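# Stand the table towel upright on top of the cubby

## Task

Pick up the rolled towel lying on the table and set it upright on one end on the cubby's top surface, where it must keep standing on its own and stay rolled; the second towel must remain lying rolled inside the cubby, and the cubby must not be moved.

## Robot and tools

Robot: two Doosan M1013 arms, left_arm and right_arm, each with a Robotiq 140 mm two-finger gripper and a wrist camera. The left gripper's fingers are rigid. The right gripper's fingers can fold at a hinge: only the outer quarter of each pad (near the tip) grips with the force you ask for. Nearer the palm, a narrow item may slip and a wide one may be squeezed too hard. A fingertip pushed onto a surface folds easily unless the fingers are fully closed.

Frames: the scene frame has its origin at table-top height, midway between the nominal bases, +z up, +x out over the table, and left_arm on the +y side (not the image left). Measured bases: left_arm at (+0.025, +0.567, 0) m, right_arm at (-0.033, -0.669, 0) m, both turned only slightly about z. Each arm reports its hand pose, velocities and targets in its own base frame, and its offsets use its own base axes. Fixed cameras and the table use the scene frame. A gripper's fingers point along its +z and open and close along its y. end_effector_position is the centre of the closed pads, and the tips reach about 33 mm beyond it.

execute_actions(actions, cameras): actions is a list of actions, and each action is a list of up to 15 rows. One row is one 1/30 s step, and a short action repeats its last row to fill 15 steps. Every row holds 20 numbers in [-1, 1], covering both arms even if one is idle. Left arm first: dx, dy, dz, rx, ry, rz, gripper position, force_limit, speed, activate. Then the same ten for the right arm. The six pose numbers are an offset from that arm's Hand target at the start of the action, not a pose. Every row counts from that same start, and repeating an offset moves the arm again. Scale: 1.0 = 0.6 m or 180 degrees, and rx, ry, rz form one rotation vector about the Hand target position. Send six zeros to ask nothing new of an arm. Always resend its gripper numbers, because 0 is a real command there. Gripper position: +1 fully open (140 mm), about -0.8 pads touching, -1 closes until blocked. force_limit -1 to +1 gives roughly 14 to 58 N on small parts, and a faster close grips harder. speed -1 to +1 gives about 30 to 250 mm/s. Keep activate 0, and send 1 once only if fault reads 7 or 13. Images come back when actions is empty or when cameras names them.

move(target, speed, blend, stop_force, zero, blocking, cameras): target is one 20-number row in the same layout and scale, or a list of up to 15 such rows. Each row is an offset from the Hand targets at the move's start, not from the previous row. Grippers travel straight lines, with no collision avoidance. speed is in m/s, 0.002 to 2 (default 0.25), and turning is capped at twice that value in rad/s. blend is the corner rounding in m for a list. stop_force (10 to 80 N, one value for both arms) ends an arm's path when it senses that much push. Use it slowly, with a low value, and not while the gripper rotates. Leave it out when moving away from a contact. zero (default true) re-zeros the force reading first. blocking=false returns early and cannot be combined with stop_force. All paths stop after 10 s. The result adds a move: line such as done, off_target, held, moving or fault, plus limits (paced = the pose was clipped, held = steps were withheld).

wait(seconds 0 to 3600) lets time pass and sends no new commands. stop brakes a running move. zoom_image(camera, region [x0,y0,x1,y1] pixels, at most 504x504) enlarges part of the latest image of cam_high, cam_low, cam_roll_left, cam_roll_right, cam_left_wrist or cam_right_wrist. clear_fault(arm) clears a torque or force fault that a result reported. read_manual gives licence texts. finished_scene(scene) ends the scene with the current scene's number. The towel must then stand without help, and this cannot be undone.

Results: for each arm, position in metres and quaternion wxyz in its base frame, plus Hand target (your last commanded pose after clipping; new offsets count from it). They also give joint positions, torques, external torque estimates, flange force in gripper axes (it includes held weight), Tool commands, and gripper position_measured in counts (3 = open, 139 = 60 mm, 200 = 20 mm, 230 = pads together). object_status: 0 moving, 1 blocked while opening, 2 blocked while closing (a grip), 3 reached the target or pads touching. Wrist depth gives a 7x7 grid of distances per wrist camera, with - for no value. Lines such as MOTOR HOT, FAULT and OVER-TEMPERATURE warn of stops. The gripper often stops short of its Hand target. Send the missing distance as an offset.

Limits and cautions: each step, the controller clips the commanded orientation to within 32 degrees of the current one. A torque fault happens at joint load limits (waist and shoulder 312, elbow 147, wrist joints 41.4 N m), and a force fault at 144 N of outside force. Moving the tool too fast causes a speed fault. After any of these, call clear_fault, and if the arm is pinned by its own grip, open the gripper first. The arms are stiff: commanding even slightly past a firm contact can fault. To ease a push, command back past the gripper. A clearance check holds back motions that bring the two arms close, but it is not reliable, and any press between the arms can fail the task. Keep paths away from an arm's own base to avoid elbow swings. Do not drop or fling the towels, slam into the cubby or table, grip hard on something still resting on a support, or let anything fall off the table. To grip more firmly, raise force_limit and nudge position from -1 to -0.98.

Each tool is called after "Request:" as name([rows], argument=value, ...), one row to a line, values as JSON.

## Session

Request:
execute_actions(actions=[])

Scene clock: 0.00 s.
left_arm: end_effector_position=(+0.7435, -0.3215, +0.2286) position_measured=3 object_status=3 fault=0 end_effector_quat_wxyz=(-0.517, -0.336, +0.782, -0.088) | right_arm: end_effector_position=(+0.8428, +0.5535, +0.3380) position_measured=3 object_status=3 fault=0 end_effector_quat_wxyz=(-0.036, +0.759, -0.624, +0.180)
Joint positions: left_arm=[-0.194 0.871 1.017 -0.78 2.061 3.63] | right_arm=[0.656 0.696 0.839 -0.338 1.456 3.617]
Joint velocities: within noise
Joint torques (N m): no reading
External joint torques (N m): no reading
Flange force (N): no reading
Wrist depth (mm): cam_left_wrist=[636 661 490 948 944 1913 1351 / 524 549 427 711 835 897 1404 / 437 463 - 550 614 684 772 / 388 138 426 462 499 504 616 / 99 329 372 397 422 426 102 / 284 308 328 343 368 392 106 / - 277 291 305 325 343 357] | cam_right_wrist=[1281 1398 1318 1260 444 416 396 / 1460 1441 1349 1281 447 423 402 / 1441 1478 1373 1318 451 427 405 / 1580 144 1398 1325 461 438 355 / - 1488 1424 1341 468 445 114 / 1624 1558 1432 504 475 446 313 / 1696 1548 1497 507 477 453 432]
Hand target: left_arm +0.7435, -0.3215, +0.2286; -0.517, -0.336, +0.782, -0.088 | right_arm +0.8428, +0.5535, +0.3380; -0.036, +0.759, -0.624, +0.180
Tool commands: left_gripper/position=+1.0 left_gripper/force_limit=+1.0 left_gripper/speed=+1.0 left_gripper/activate=+0.0 right_gripper/position=+1.0 right_gripper/force_limit=+1.0 right_gripper/speed=+1.0 right_gripper/activate=+0.0
camera_calibration:
cam_left_wrist: T_world_to_cam=[[-0.61732, 0.75622, 0.21689, 0.66178], [0.47298, 0.57706, -0.6658, -0.0124], [-0.62865, -0.30843, -0.71391, 0.67232]] pos_world=[0.83705, -0.28594, 0.32818]
cam_right_wrist: T_world_to_cam=[[-0.93552, -0.23855, -0.26056, 1.01257], [-0.26544, 0.96137, 0.0729, -0.32657], [0.23311, 0.13736, -0.9627, 0.19573]] pos_world=[0.81497, 0.52862, 0.47607]

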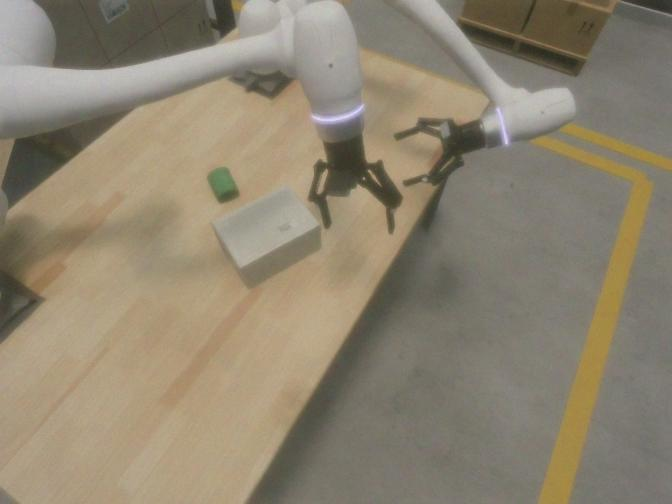

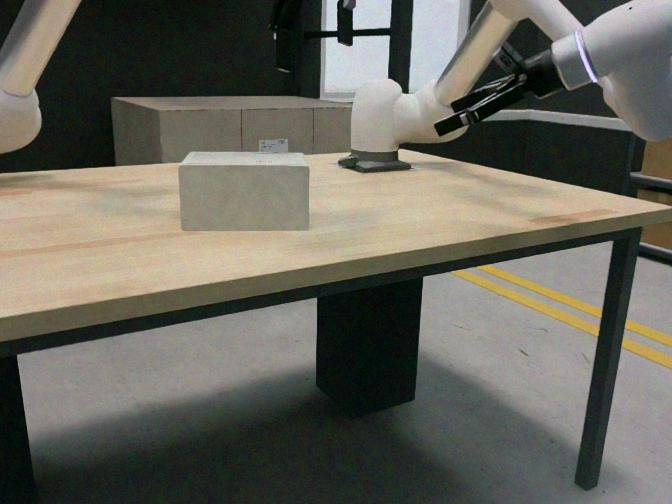

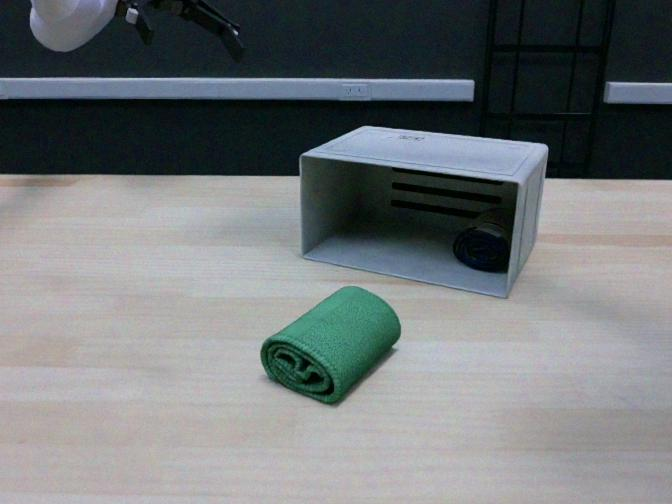

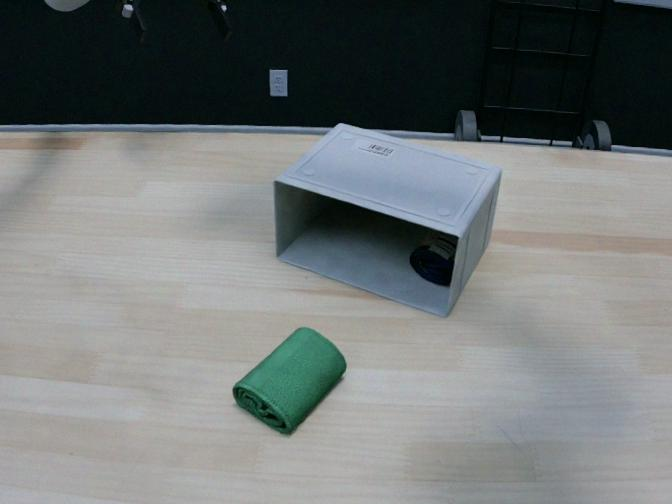

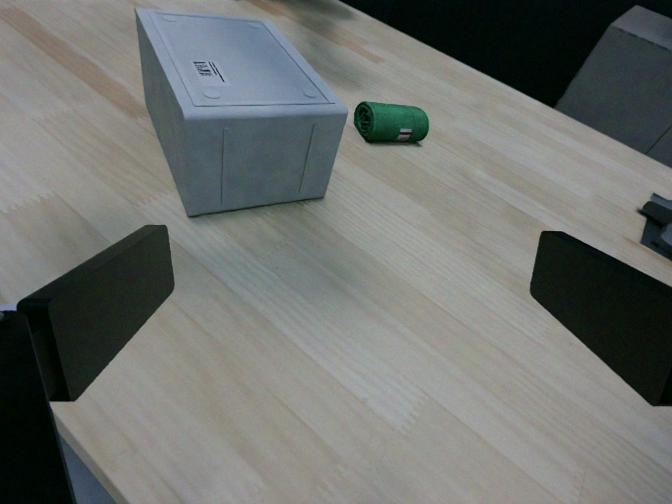

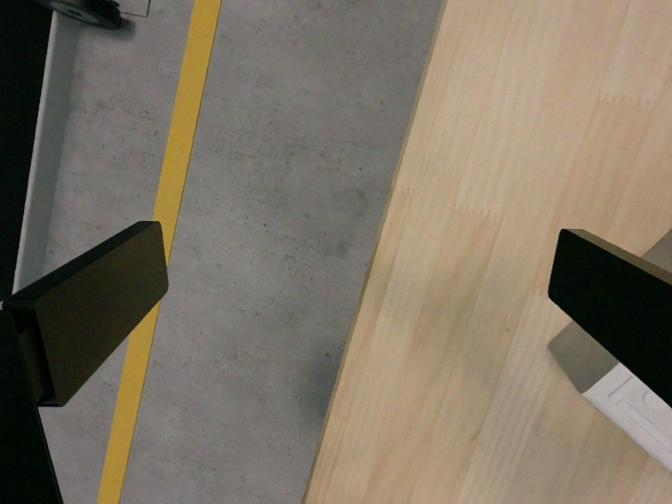

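Request:
zoom_image(camera="cam_roll_left", region=[240, 270, 420, 420])

Request:
zoom_image(camera="cam_left_wrist", region=[330, 70, 450, 160])

Scaled by 2.800.

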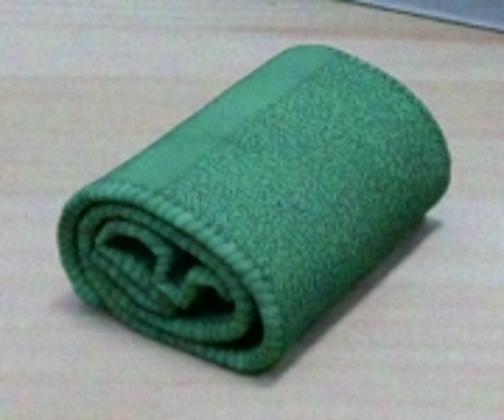

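Scaled by 4.200.

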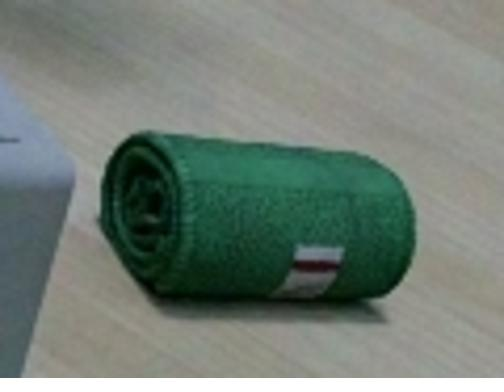

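Request:
move([
  [0,0,0.1,0,0,0,0.43,-1,-1,0,-0.37,-0.92,0.037,0,0,-0.25,1,1,1,0],
  [-0.854,-0.398,0.2,0.3947,-0.0438,0.499,0.43,-1,-1,0,-0.37,-0.92,0.037,0,0,-0.25,1,1,1,0],
], speed=0.4, cameras=["cam_left_wrist","cam_high"])

Scene clock: 29.30 s.
left_arm: end_effector_position=(+0.2311, -0.5603, +0.3486) position_measured=75 object_status=3 fault=0 end_effector_quat_wxyz=(+0.001, +0.961, -0.276, +0.000) | right_arm: end_effector_position=(+0.6208, +0.0015, +0.3602) position_measured=3 object_status=3 fault=0 end_effector_quat_wxyz=(-0.036, -0.462, +0.867, -0.180)
Joint positions: left_arm=[-1.236 0.085 1.645 -0.001 1.41 0.894] | right_arm=[0.138 0.075 1.676 -0.375 1.347 3.948]
Joint torques (N m): left_arm=[-0.8 -52 -36.86 4.32 0 0.2] | right_arm=[1.87 -49.47 -41.17 2.63 0.45 -0.17]
External joint torques (N m): left_arm=[0.74 1.72 -4.7 -0.04 -0.05 -0.2] | right_arm=[-1.88 -0.45 -0.67 0.38 -0.49 0.16]
Flange force (N): left_arm=[9.5 5.7 -6.7] | right_arm=[2.0 -2.3 0.9]
Wrist depth (mm): cam_left_wrist=[425 423 420 426 418 429 429 / 446 443 450 443 445 445 451 / 469 470 471 476 474 475 474 / 502 482 500 503 497 148 509 / - 80 529 535 545 110 86 / - 566 574 578 583 572 62 / - - 620 618 629 - -] | cam_right_wrist=[1558 1424 1373 490 462 439 416 / 1558 1469 536 500 470 443 421 / 1580 1517 540 505 476 450 425 / - 143 543 514 481 459 419 / - 1497 1450 519 487 465 114 / 1647 1558 1450 522 495 467 443 / 1507 1613 1488 534 502 472 451]
Hand target: left_arm +0.2311, -0.5603, +0.3486; +0.001, +0.961, -0.276, +0.000 | right_arm +0.6208, +0.0015, +0.3602; -0.036, -0.462, +0.867, -0.180
Off the commanded pose: left_arm 0.000 m, 0 deg | right_arm 0.000 m, 0 deg.
move: done
cam_left_wrist: T_world_to_cam=[[-0.52396, -0.85174, 0.00196, -0.34758], [-0.80204, 0.49416, 0.33547, 0.34684], [-0.28671, 0.1742, -0.94205, 0.63311]] pos_world=[0.27758, -0.57773, 0.48074]
Images, in order (width x height): cam_high 672x504, cam_left_wrist 672x504.

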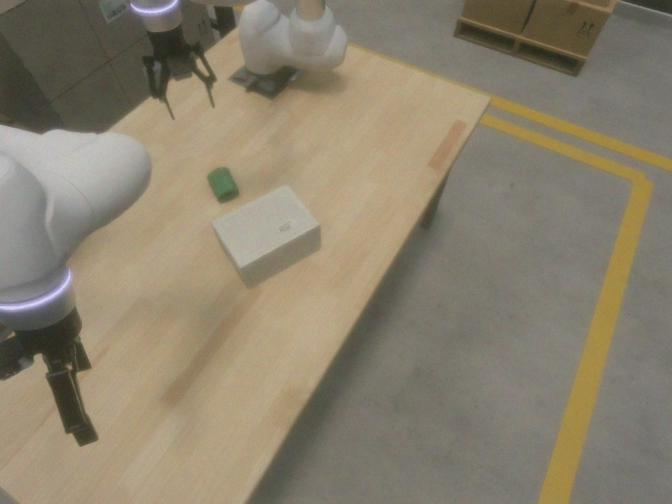

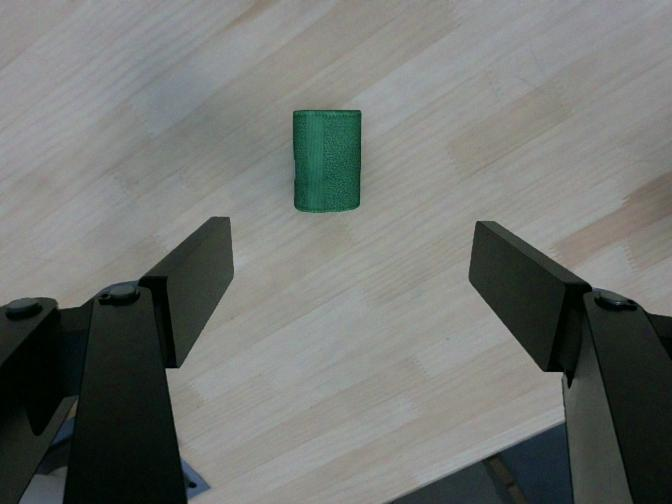

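Request:
move([
  [0.0705,0.1223,-0.2,0,0,0,-1,-1,0,0,0,0,0,0,0,0,1,1,1,0],
  [0.0705,0.1223,-0.462,0,0,0,-1,-1,0,0,0,0,0,0,0,0,1,1,1,0],
  [-0.005,0.002,-0.462,0,0,0,-1,-1,0,0,0,0,0,0,0,0,1,1,1,0],
  [0.02,0.04,-0.2,0,0,0,0.3,-1,0,0,0,0,0,0,0,0,1,1,1,0],
], speed=[0.25,0.25,0.06,0.25], cameras=["cam_left_wrist","cam_roll_left"])

Request:
zoom_image(camera="cam_left_wrist", region=[250, 50, 450, 250])

Request:
zoom_image(camera="cam_roll_left", region=[240, 270, 420, 420])

Scene clock: 43.17 s.
left_arm: end_effector_position=(+0.2431, -0.5363, +0.2286) position_measured=91 object_status=0 fault=0 end_effector_quat_wxyz=(+0.001, +0.961, -0.276, +0.000) | right_arm: end_effector_position=(+0.6208, +0.0015, +0.3602) position_measured=3 object_status=3 fault=0 end_effector_quat_wxyz=(-0.036, -0.462, +0.867, -0.180)
Joint positions: left_arm=[-1.203 0.111 1.84 -0.001 1.189 0.927] | right_arm=[0.138 0.075 1.676 -0.375 1.347 3.948]
Joint torques (N m): left_arm=[-0.34 -51.32 -34.81 4.13 0 0.16] | right_arm=[2.19 -49.39 -41.13 2.66 0.37 -0.25]
External joint torques (N m): left_arm=[0.35 1.69 -3.88 -0.13 -0.04 -0.16] | right_arm=[-2.14 -0.6 -0.63 0.34 -0.42 0.23]
Flange force (N): left_arm=[8.1 5.0 -3.6] | right_arm=[2.5 -2.3 0.9]
Wrist depth (mm): cam_left_wrist=[315 317 316 318 318 322 321 / 334 337 333 332 335 337 336 / 354 355 354 356 322 355 358 / 373 368 370 381 380 370 385 / - 80 402 402 403 108 89 / - 66 432 436 436 - 62 / - - 466 472 471 - -] | cam_right_wrist=[1569 1441 1357 493 464 438 415 / 1558 1478 538 495 468 441 423 / 1636 1537 539 502 475 450 425 / 1601 144 550 514 481 457 416 / - 1517 543 519 489 463 115 / 1636 1569 1460 525 495 467 445 / - 1624 1497 529 500 474 453]
Hand target: left_arm +0.2431, -0.5363, +0.2286; +0.001, +0.961, -0.276, +0.000 | right_arm +0.6208, +0.0015, +0.3602; -0.036, -0.462, +0.867, -0.180
Off the commanded pose: left_arm 0.000 m, 0 deg | right_arm 0.000 m, 0 deg.
move: done
cam_left_wrist: T_world_to_cam=[[-0.52396, -0.85174, 0.00196, -0.32067], [-0.80204, 0.49416, 0.33547, 0.38478], [-0.28671, 0.1742, -0.94205, 0.51929]] pos_world=[0.28948, -0.55373, 0.36074]
Images, in order (width x height): cam_roll_left 672x504, cam_left_wrist 672x504.

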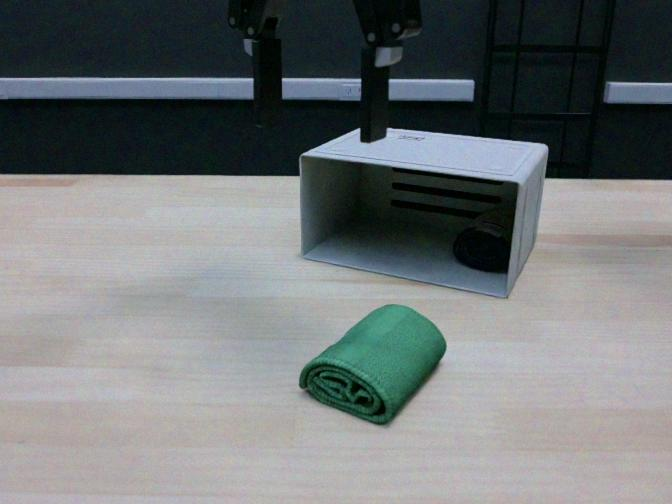

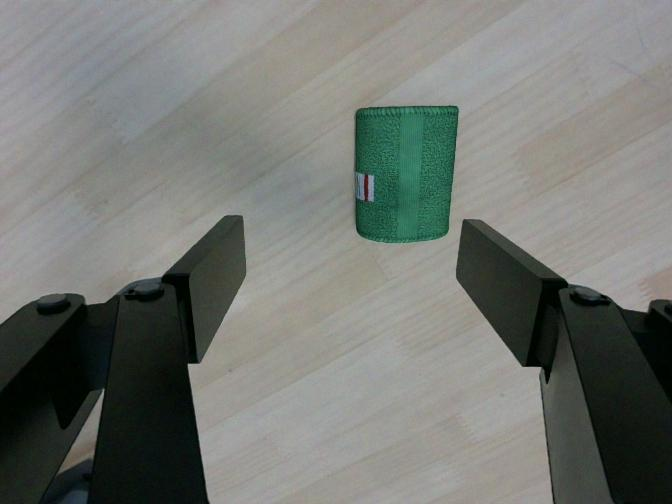

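Scaled by 2.520.

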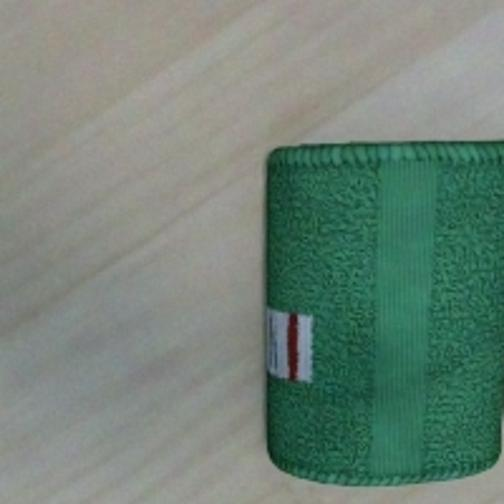

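Scaled by 2.800.

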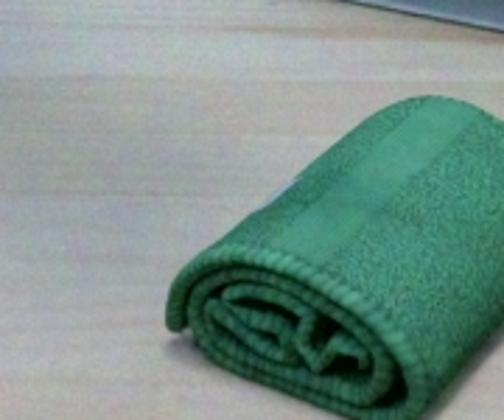

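Request:
move([
  [-0.038,-0.07,-0.15,0,0,0,0.43,-1,-1,0,0,0,0,0,0,0,1,1,1,0],
  [-0.038,-0.07,-0.308,0,0,0,0.43,-1,-1,0,0,0,0,0,0,0,1,1,1,0],
  [-0.038,-0.07,-0.308,0,0,0,-1,-1,-1,0,0,0,0,0,0,0,1,1,1,0],
], speed=0.2, blend=[0.02,0,0])

Request:
move(target=[0,0,0.48,0,0,0,-1,-1,-1,0,0,0,0,0,0,0,1,1,1,0], speed=0.12, cameras=["cam_high","cam_roll_left","cam_left_wrist","cam_low"])

Scene clock: 61.47 s.
left_arm: end_effector_position=(+0.2203, -0.5783, +0.0438) position_measured=164 object_status=0 fault=0 end_effector_quat_wxyz=(+0.001, +0.961, -0.276, +0.000) | right_arm: end_effector_position=(+0.6208, +0.0015, +0.3602) position_measured=3 object_status=3 fault=0 end_effector_quat_wxyz=(-0.036, -0.462, +0.867, -0.180)
Joint positions: left_arm=[-1.262 0.319 1.964 -0.001 0.858 0.869] | right_arm=[0.138 0.075 1.676 -0.375 1.347 3.948]
Joint torques (N m): left_arm=[-1.02 -56.92 -22.65 3.19 -0.16 0.15] | right_arm=[2.3 -49.71 -41.01 2.61 0.39 -0.23]
External joint torques (N m): left_arm=[1.03 -7.5 -9.3 0.1 0.1 -0.15] | right_arm=[-2.29 -0.24 -0.9 0.4 -0.45 0.22]
Flange force (N): left_arm=[7.4 3.8 -15.2] | right_arm=[2.0 -3.3 0.8]
Wrist depth (mm): cam_left_wrist=[154 155 155 156 156 156 157 / 164 164 162 124 160 165 166 / 173 173 174 125 176 175 175 / 185 184 180 131 140 185 186 / - 80 93 - - 88 195 / - 72 57 217 - 65 - / - - - 231 - - -] | cam_right_wrist=[1537 1460 1373 497 459 441 413 / 1548 1450 533 505 470 444 419 / 1647 1527 535 498 476 450 427 / 1683 144 545 514 485 457 419 / - 1507 1460 528 488 466 115 / 1636 1569 1450 528 495 468 446 / 1613 1590 1460 533 502 469 450]
Hand target: left_arm +0.2203, -0.5783, +0.0438; +0.001, +0.961, -0.276, +0.000 | right_arm +0.6208, +0.0015, +0.3602; -0.036, -0.462, +0.867, -0.180
Off the commanded pose: left_arm 0.000 m, 0 deg | right_arm 0.000 m, 0 deg.
move: done

Scene clock: 64.23 s.
left_arm: end_effector_position=(+0.2203, -0.5783, +0.3318) position_measured=164 object_status=2 fault=0 end_effector_quat_wxyz=(+0.001, +0.961, -0.276, +0.000) | right_arm: end_effector_position=(+0.6208, +0.0015, +0.3602) position_measured=3 object_status=3 fault=0 end_effector_quat_wxyz=(-0.036, -0.462, +0.867, -0.180)
Joint positions: left_arm=[-1.262 0.111 1.648 -0.001 1.382 0.868] | right_arm=[0.138 0.075 1.676 -0.375 1.347 3.948]
Joint torques (N m): left_arm=[-0.45 -53.75 -36.64 4.36 -0.06 0.18] | right_arm=[2.58 -49.33 -41.24 2.62 0.36 -0.31]
External joint torques (N m): left_arm=[0.4 1 -4.81 -0.08 0.01 -0.18] | right_arm=[-2.49 -0.72 -0.58 0.39 -0.4 0.3]
Flange force (N): left_arm=[8.4 5.9 -6.8] | right_arm=[3.0 -2.4 1.2]
Wrist depth (mm): cam_left_wrist=[400 410 405 409 410 410 410 / 428 429 422 412 422 434 435 / 450 454 462 - 454 455 456 / 476 483 148 133 141 488 487 / 509 80 93 141 - 94 508 / - 72 57 559 - 64 - / - 65 - 597 - - -] | cam_right_wrist=[1537 1450 1365 492 460 440 415 / 1580 1497 538 499 468 444 419 / 1613 1497 543 504 475 450 427 / 1636 144 543 511 482 454 419 / - 1497 548 518 487 463 115 / 1636 1558 1441 528 496 463 448 / 1569 1636 1469 535 505 475 454]
Hand target: left_arm +0.2203, -0.5783, +0.3318; +0.001, +0.961, -0.276, +0.000 | right_arm +0.6208, +0.0015, +0.3602; -0.036, -0.462, +0.867, -0.180
Off the commanded pose: left_arm 0.000 m, 0 deg | right_arm 0.000 m, 0 deg.
move: done
cam_left_wrist: T_world_to_cam=[[-0.52398, -0.85173, 0.00188, -0.36854], [-0.80203, 0.49415, 0.33552, 0.3526], [-0.2867, 0.1743, -0.94203, 0.61734]] pos_world=[0.26668, -0.59573, 0.46394]
Images, in order (width x height): cam_high 672x504, cam_low 672x504, cam_roll_left 672x504, cam_left_wrist 672x504.

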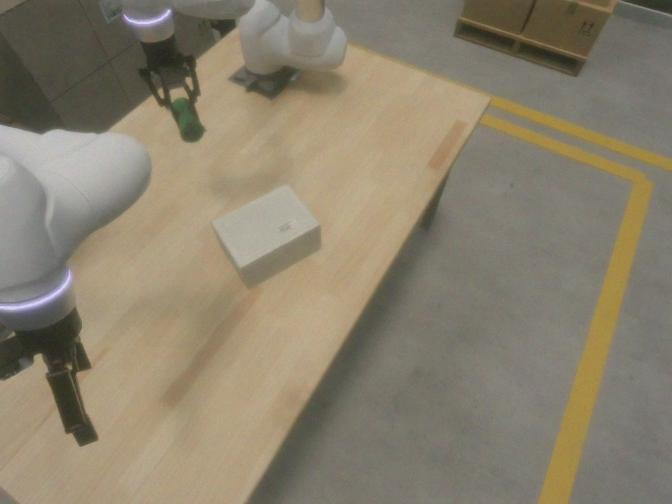

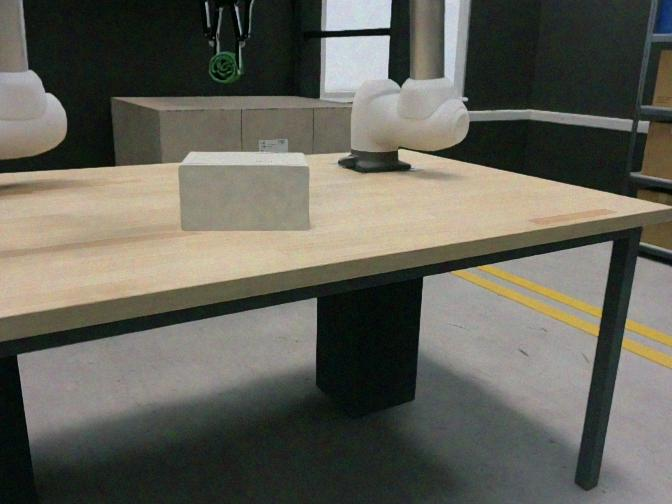

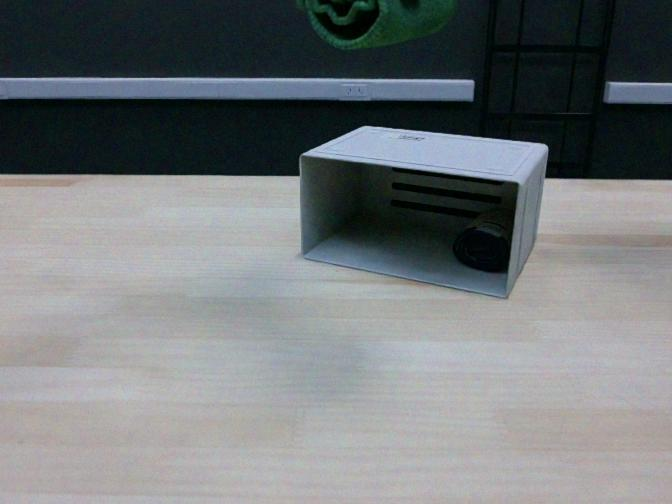

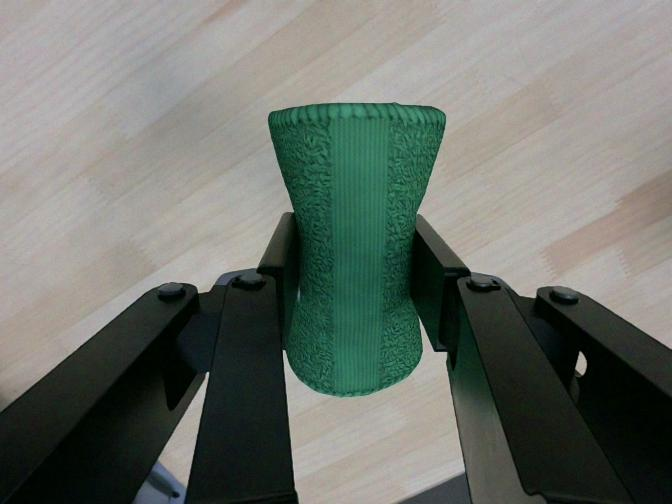

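Request:
move([
  [0.392,-0.112,0,-0.0046,-0.5211,0.2723,-1,-1,-1,0,0,0,0,0,0,0,1,1,1,0],
  [0.392,-0.112,-0.19,-0.0046,-0.5211,0.2723,-1,-1,-1,0,0,0,0,0,0,0,1,1,1,0],
], speed=[0.3,0.15], cameras=["cam_high","cam_roll_left","cam_left_wrist","cam_low"])

Request:
zoom_image(camera="cam_low", region=[160, 60, 340, 170])

Scene clock: 78.87 s.
left_arm: end_effector_position=(+0.4555, -0.6455, +0.2179) position_measured=164 object_status=2 fault=0 end_effector_quat_wxyz=(-0.189, +0.682, +0.188, +0.681) | right_arm: end_effector_position=(+0.6208, +0.0015, +0.3602) position_measured=3 object_status=3 fault=0 end_effector_quat_wxyz=(-0.036, -0.462, +0.867, -0.180)
Joint positions: left_arm=[-1.407 0.76 1.569 1.306 1.84 -0.793] | right_arm=[0.138 0.075 1.676 -0.375 1.347 3.948]
Joint torques (N m): left_arm=[-0.22 -105 -28.16 2.84 2.16 0.1] | right_arm=[1.97 -49.63 -41.05 2.64 0.4 -0.23]
External joint torques (N m): left_arm=[0.51 1.74 -3.98 -0.18 -0.19 -0.1] | right_arm=[-1.95 -0.49 -0.8 0.38 -0.45 0.22]
Flange force (N): left_arm=[-1.4 11.0 -3.2] | right_arm=[2.0 -2.5 0.7]
Wrist depth (mm): cam_left_wrist=[- 2429 2120 1948 1758 1471 1441 / - - - 118 156 1880 1471 / - - 2402 123 - - 1451 / 772 707 107 131 122 - 1533 / 591 80 93 138 - 89 1523 / - 72 57 195 - - - / - 65 - 164 164 - -] | cam_right_wrist=[1517 1460 1373 493 463 442 417 / 1569 1469 536 499 471 443 419 / 1601 1517 540 510 474 452 426 / 1696 143 545 512 483 456 419 / - 1478 1406 516 489 465 115 / 1580 1569 1478 527 497 467 448 / - 1601 1517 540 504 472 448]
Hand target: left_arm +0.4555, -0.6455, +0.2178; -0.189, +0.682, +0.188, +0.681 | right_arm +0.6208, +0.0015, +0.3602; -0.036, -0.462, +0.867, -0.180
Off the commanded pose: left_arm 0.000 m, 0 deg | right_arm 0.000 m, 0 deg.
move: done
cam_left_wrist: T_world_to_cam=[[0.5132, -0.85824, 0.00709, -0.78011], [-0.28463, -0.17798, -0.94197, 0.22144], [0.8097, 0.4814, -0.33563, 0.15588]] pos_world=[0.33717, -0.70515, 0.26644]
Images, in order (width x height): cam_high 672x504, cam_low 672x504, cam_roll_left 672x504, cam_left_wrist 672x504.

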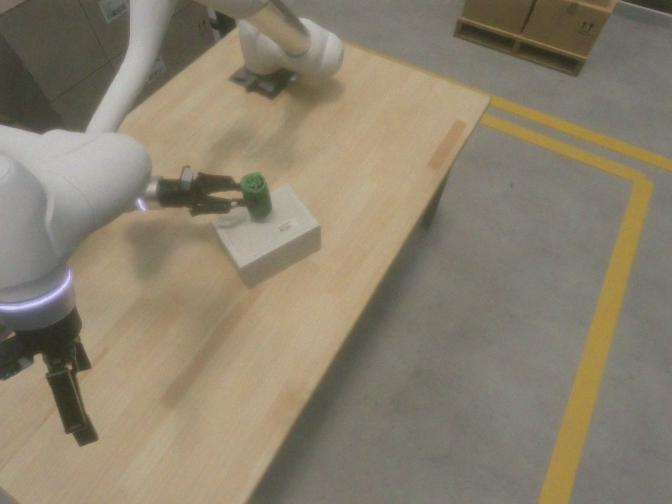

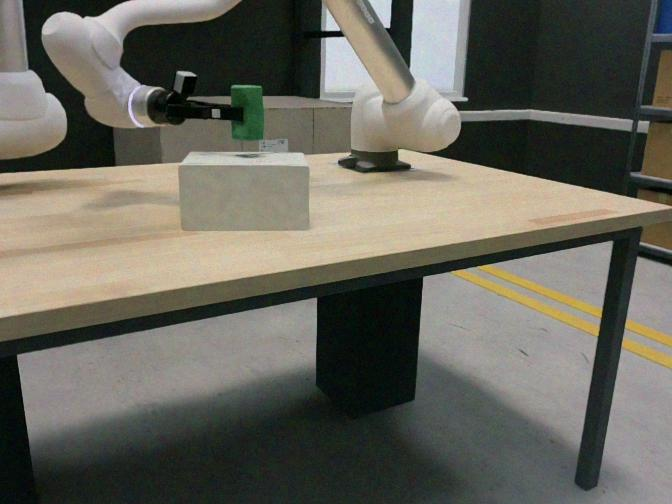

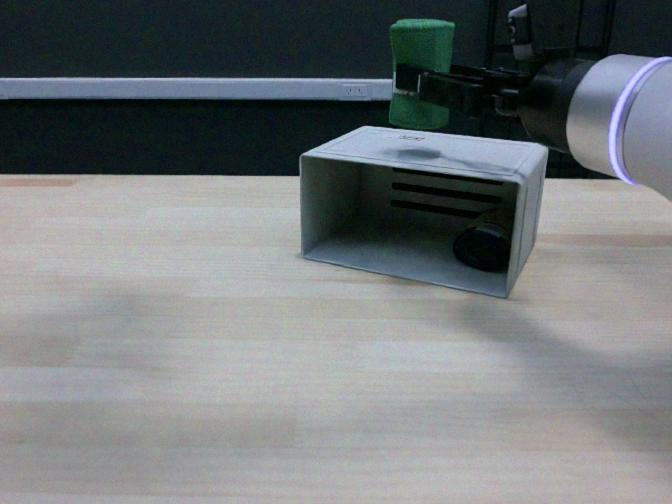

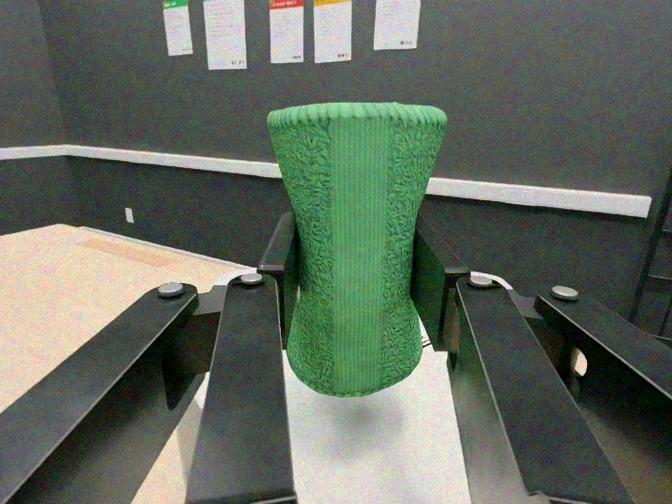

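Scaled by 2.800.

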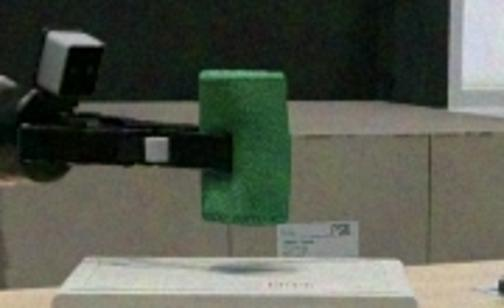

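Request:
move(target=[0,0,-0.053,0,0,0,-1,-1,-1,0,0,0,0,0,0,0,1,1,1,0], speed=0.05, cameras=["cam_roll_left","cam_left_wrist","cam_low"])

Request:
zoom_image(camera="cam_low", region=[160, 60, 340, 170])

Request:
zoom_image(camera="cam_roll_left", region=[350, 20, 530, 180])

Scene clock: 83.30 s.
left_arm: end_effector_position=(+0.4555, -0.6455, +0.1860) position_measured=164 object_status=2 fault=0 end_effector_quat_wxyz=(-0.189, +0.682, +0.188, +0.681) | right_arm: end_effector_position=(+0.6208, +0.0015, +0.3602) position_measured=3 object_status=3 fault=0 end_effector_quat_wxyz=(-0.036, -0.462, +0.867, -0.180)
Joint positions: left_arm=[-1.407 0.796 1.573 1.296 1.83 -0.834] | right_arm=[0.138 0.075 1.676 -0.375 1.347 3.948]
Joint torques (N m): left_arm=[0.34 -106.4 -27.31 2.72 2.18 0.14] | right_arm=[2.04 -49.26 -41.05 2.62 0.35 -0.23]
External joint torques (N m): left_arm=[-0.26 0.76 -4.06 -0.09 -0.13 -0.14] | right_arm=[-2.03 -0.77 -0.84 0.39 -0.4 0.21]
Flange force (N): left_arm=[-0.7 9.7 -3.7] | right_arm=[2.4 -2.4 0.5]
Wrist depth (mm): cam_left_wrist=[3378 - 2376 1802 1702 1461 1451 / - 2184 - 121 - 1533 1302 / - - - 123 145 1663 1432 / 695 680 118 - 131 - 1567 / 524 80 93 - 120 88 1481 / - 72 57 151 152 65 - / - 65 - 130 127 - -] | cam_right_wrist=[1441 1450 1318 494 463 438 416 / 1613 1497 535 499 470 439 424 / 1601 1478 540 504 475 449 425 / 1624 143 543 515 480 459 418 / - 1548 1441 518 492 466 114 / 1624 1558 1497 523 495 470 447 / 1569 1601 1469 533 502 470 456]
Hand target: left_arm +0.4555, -0.6455, +0.1860; -0.189, +0.682, +0.188, +0.681 | right_arm +0.6208, +0.0015, +0.3602; -0.036, -0.462, +0.867, -0.180
Off the commanded pose: left_arm 0.000 m, 0 deg | right_arm 0.000 m, 0 deg.
move: done
cam_left_wrist: T_world_to_cam=[[0.51327, -0.8582, 0.00706, -0.77987], [-0.28462, -0.17798, -0.94198, 0.19149], [0.80966, 0.48148, -0.33561, 0.14527]] pos_world=[0.33717, -0.70515, 0.23464]
Images, in order (width x height): cam_low 672x504, cam_roll_left 672x504, cam_left_wrist 672x504.

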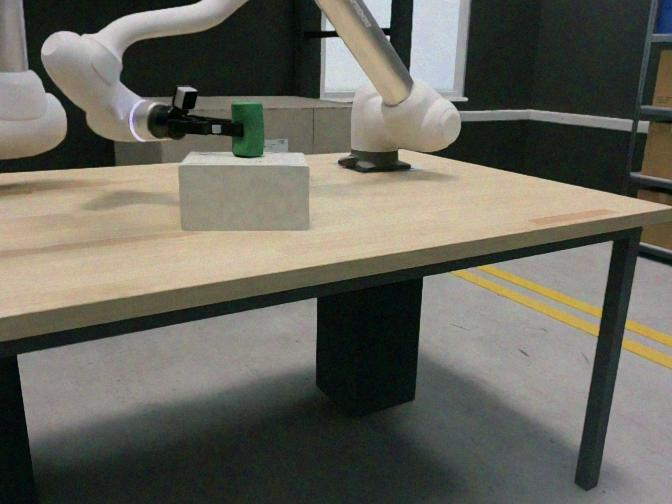

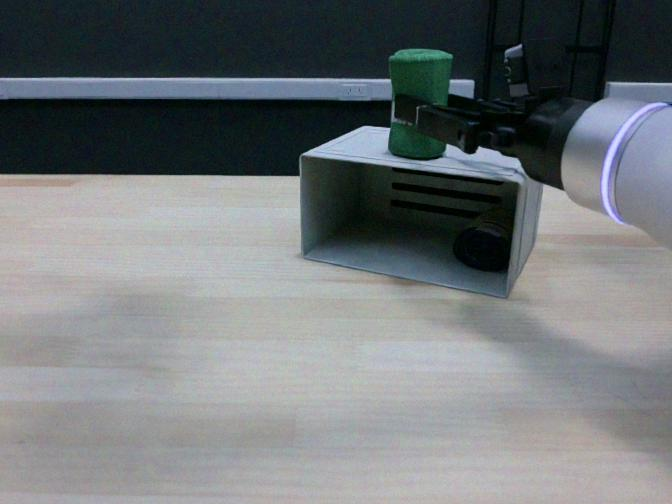

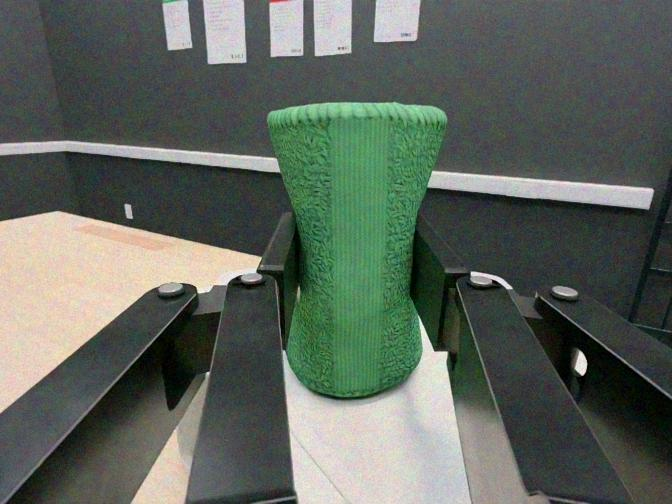

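Scaled by 2.800.

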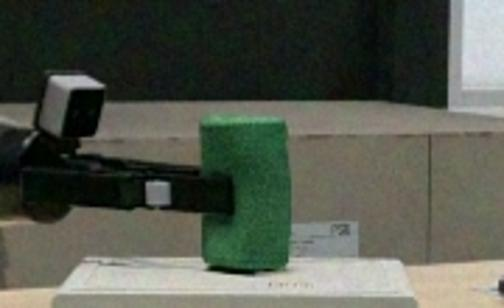

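Scaled by 2.800.

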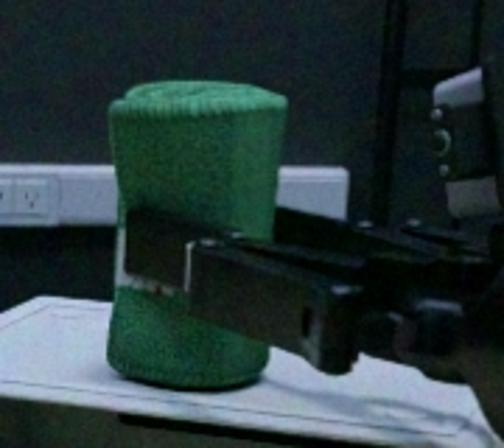

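Request:
move([
  [0,0,-0.0055,0,0,0,-1,-1,-1,0,0,0,0,0,0,0,1,1,1,0],
  [0,0,-0.0055,0,0,0,0.05,-1,-1,0,0,0,0,0,0,0,1,1,1,0],
], speed=0.03, cameras=["cam_roll_left","cam_left_wrist","cam_low"])

Scene clock: 89.57 s.
left_arm: end_effector_position=(+0.4555, -0.6455, +0.1827) position_measured=123 object_status=0 fault=0 end_effector_quat_wxyz=(-0.189, +0.682, +0.188, +0.681) | right_arm: end_effector_position=(+0.6208, +0.0015, +0.3602) position_measured=3 object_status=3 fault=0 end_effector_quat_wxyz=(-0.036, -0.462, +0.867, -0.180)
Joint positions: left_arm=[-1.407 0.8 1.573 1.295 1.828 -0.838] | right_arm=[0.138 0.075 1.676 -0.375 1.347 3.948]
Joint torques (N m): left_arm=[-0.63 -106.41 -27.03 2.65 2.2 0.1] | right_arm=[2.74 -49.44 -41.06 2.67 0.35 -0.28]
External joint torques (N m): left_arm=[0.78 0.7 -4.19 -0.04 -0.15 -0.1] | right_arm=[-2.78 -0.35 -0.81 0.34 -0.4 0.27]
Flange force (N): left_arm=[-0.6 10.5 -2.6] | right_arm=[2.7 -3.5 1.1]
Wrist depth (mm): cam_left_wrist=[- 2059 2162 1930 1626 1567 1413 / - 4239 - 121 131 1523 1451 / - - - 126 132 1663 1512 / 678 682 134 134 138 1758 1555 / - 86 134 - 150 96 91 / - 67 63 147 147 - 76 / - - - 123 124 - -] | cam_right_wrist=[1349 1460 1373 493 462 437 416 / 1548 1460 533 498 466 443 420 / 1601 1507 541 505 472 450 429 / 1659 144 544 512 479 459 419 / - 1517 1415 519 489 468 114 / 1624 1548 1478 524 493 468 445 / 1548 1548 1469 529 502 469 450]
Hand target: left_arm +0.4555, -0.6455, +0.1827; -0.189, +0.682, +0.188, +0.681 | right_arm +0.6208, +0.0015, +0.3602; -0.036, -0.462, +0.867, -0.180
Off the commanded pose: left_arm 0.000 m, 0 deg | right_arm 0.000 m, 0 deg.
move: done
cam_left_wrist: T_world_to_cam=[[0.51327, -0.8582, 0.00706, -0.77985], [-0.28462, -0.17798, -0.94198, 0.18838], [0.80966, 0.48148, -0.33561, 0.14416]] pos_world=[0.33717, -0.70515, 0.23134]
Images, in order (width x height): cam_low 672x504, cam_roll_left 672x504, cam_left_wrist 672x504.

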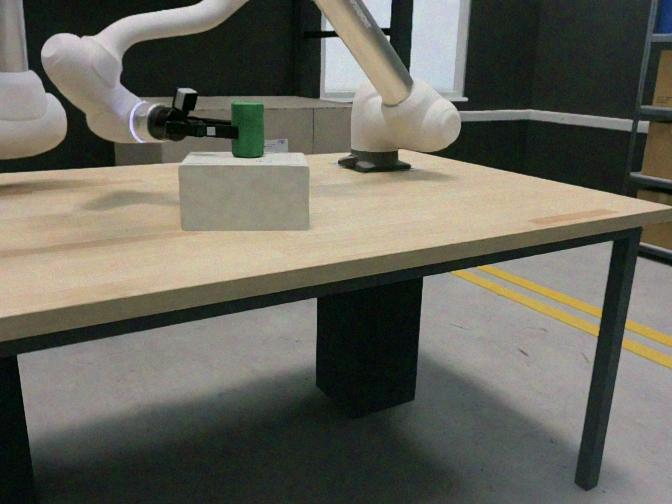

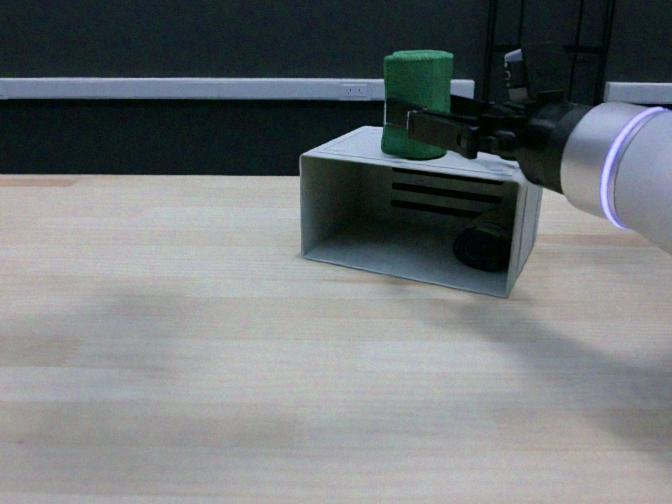

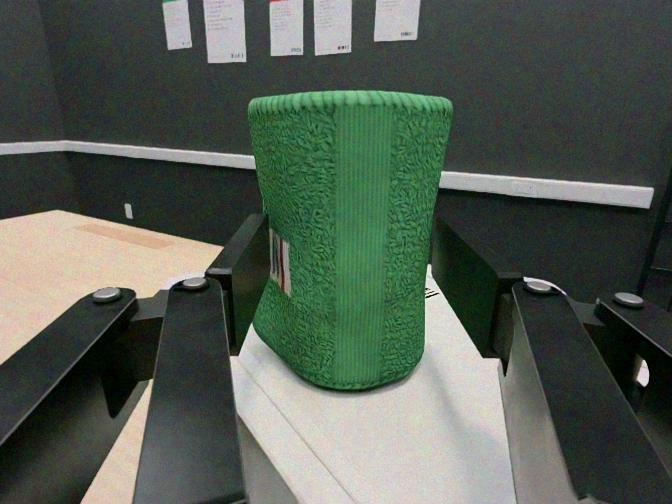

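Standing. Open and retreat.

Request:
move([
  [0,0,0,0,0,0,0.6,-1,-1,0,0,0,0,0,0,0,1,1,1,0],
  [-0.215,-0.125,0.0,0,0,0,0.6,-1,-1,0,0,0,0,0,0,0,1,1,1,0],
  [-0.25,-0.145,0.1,0,0,0,0.6,-1,-1,0,0,0,0,0,0,0,1,1,1,0],
], speed=0.1, cameras=["cam_roll_left","cam_left_wrist","cam_low"])

Scene clock: 95.97 s.
left_arm: end_effector_position=(+0.3537, -0.7047, +0.1827) position_measured=53 object_status=3 fault=0 end_effector_quat_wxyz=(-0.189, +0.682, +0.188, +0.681) | right_arm: end_effector_position=(+0.6208, +0.0015, +0.3602) position_measured=3 object_status=3 fault=0 end_effector_quat_wxyz=(-0.036, -0.462, +0.867, -0.180)
Joint positions: left_arm=[-1.532 0.851 1.464 1.216 1.932 -0.809] | right_arm=[0.138 0.075 1.676 -0.375 1.347 3.948]
Joint torques (N m): left_arm=[-0.28 -110.12 -27.48 2.81 1.8 0.15] | right_arm=[2.49 -49.23 -41.13 2.59 0.36 -0.27]
External joint torques (N m): left_arm=[0.7 -0.75 -5.12 0.07 0.19 -0.15] | right_arm=[-2.37 -0.85 -0.73 0.44 -0.4 0.25]
Flange force (N): left_arm=[1.2 11.1 -4.8] | right_arm=[2.9 -2.4 0.8]
Wrist depth (mm): cam_left_wrist=[- - 2574 2040 1689 1626 - / - - - 245 1716 1817 1512 / - - - 245 1880 1984 1461 / 682 128 156 - 317 131 1441 / - 94 418 237 223 121 102 / - 340 342 - - - 78 / - 271 273 - - - -] | cam_right_wrist=[1548 1441 1381 495 461 441 413 / 1537 1478 536 496 467 441 420 / 1624 1527 539 504 476 450 428 / 1624 144 544 508 483 460 418 / - 1478 1441 515 488 462 114 / 1613 1548 1469 530 500 467 450 / 1527 1601 1488 531 501 471 450]
Hand target: left_arm +0.3538, -0.7046, +0.1827; -0.189, +0.682, +0.188, +0.681 (not the last commanded pose) | right_arm +0.6208, +0.0015, +0.3602; -0.036, -0.462, +0.867, -0.180
Off the commanded pose: left_arm 0.082 m, 0 deg | right_arm 0.000 m, 0 deg.
move: held (left_arm; a check stopped the path); path passed 1 of 3 targets; limits=held
pose unreachable (left arm): on one or more control steps of this call, first in action 0 (counted from 0), this arm could not follow its commanded pose, so it was not sent that pose on those steps. It may still have moved: this result reports where it is.
cause: moving toward the commanded pose would bring a part of the arm too close to another arm (a part of this arm just beyond joint 5 (wrist pitch) and a part of the right arm just beyond its joint 2 (shoulder), at the place that arm is still heading or pushing toward).
cam_left_wrist: T_world_to_cam=[[0.51316, -0.85826, 0.00696, -0.77841], [-0.2847, -0.17787, -0.94197, 0.14888], [0.8097, 0.4814, -0.33562, 0.25499]] pos_world=[0.23537, -0.76435, 0.23124]
Images, in order (width x height): cam_low 672x504, cam_roll_left 672x504, cam_left_wrist 672x504.

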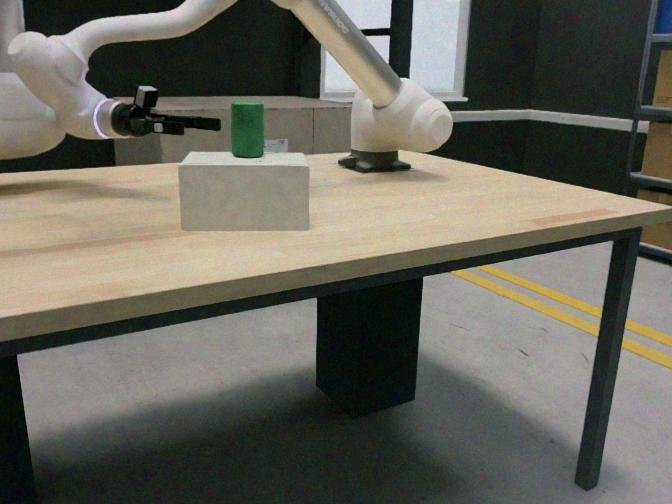

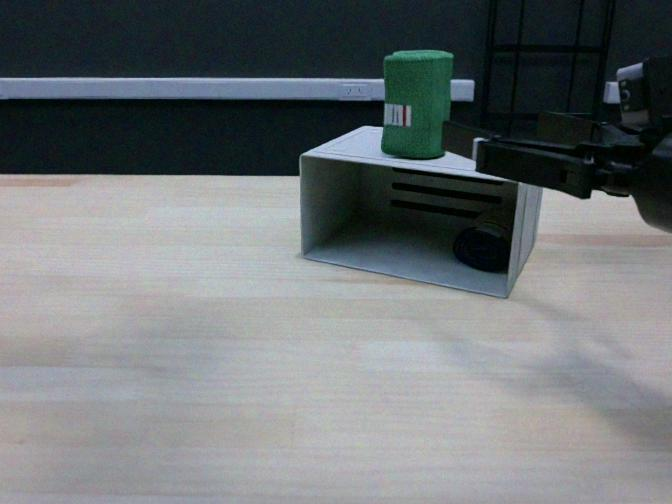

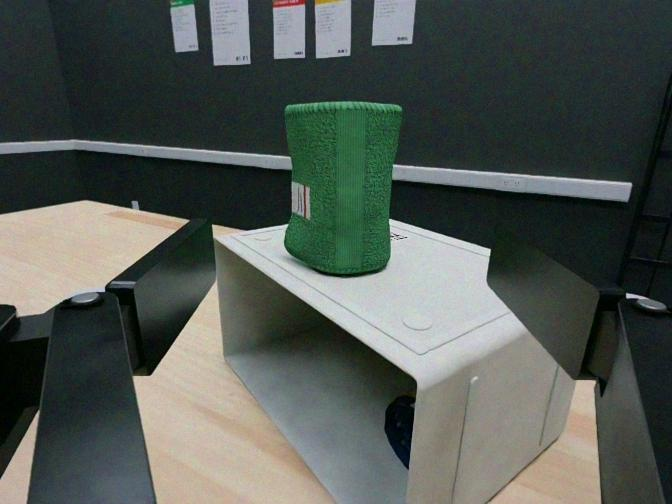

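Clear of the towel; done.

Request:
finished_scene(scene=2)

The scene is finished: the task was done.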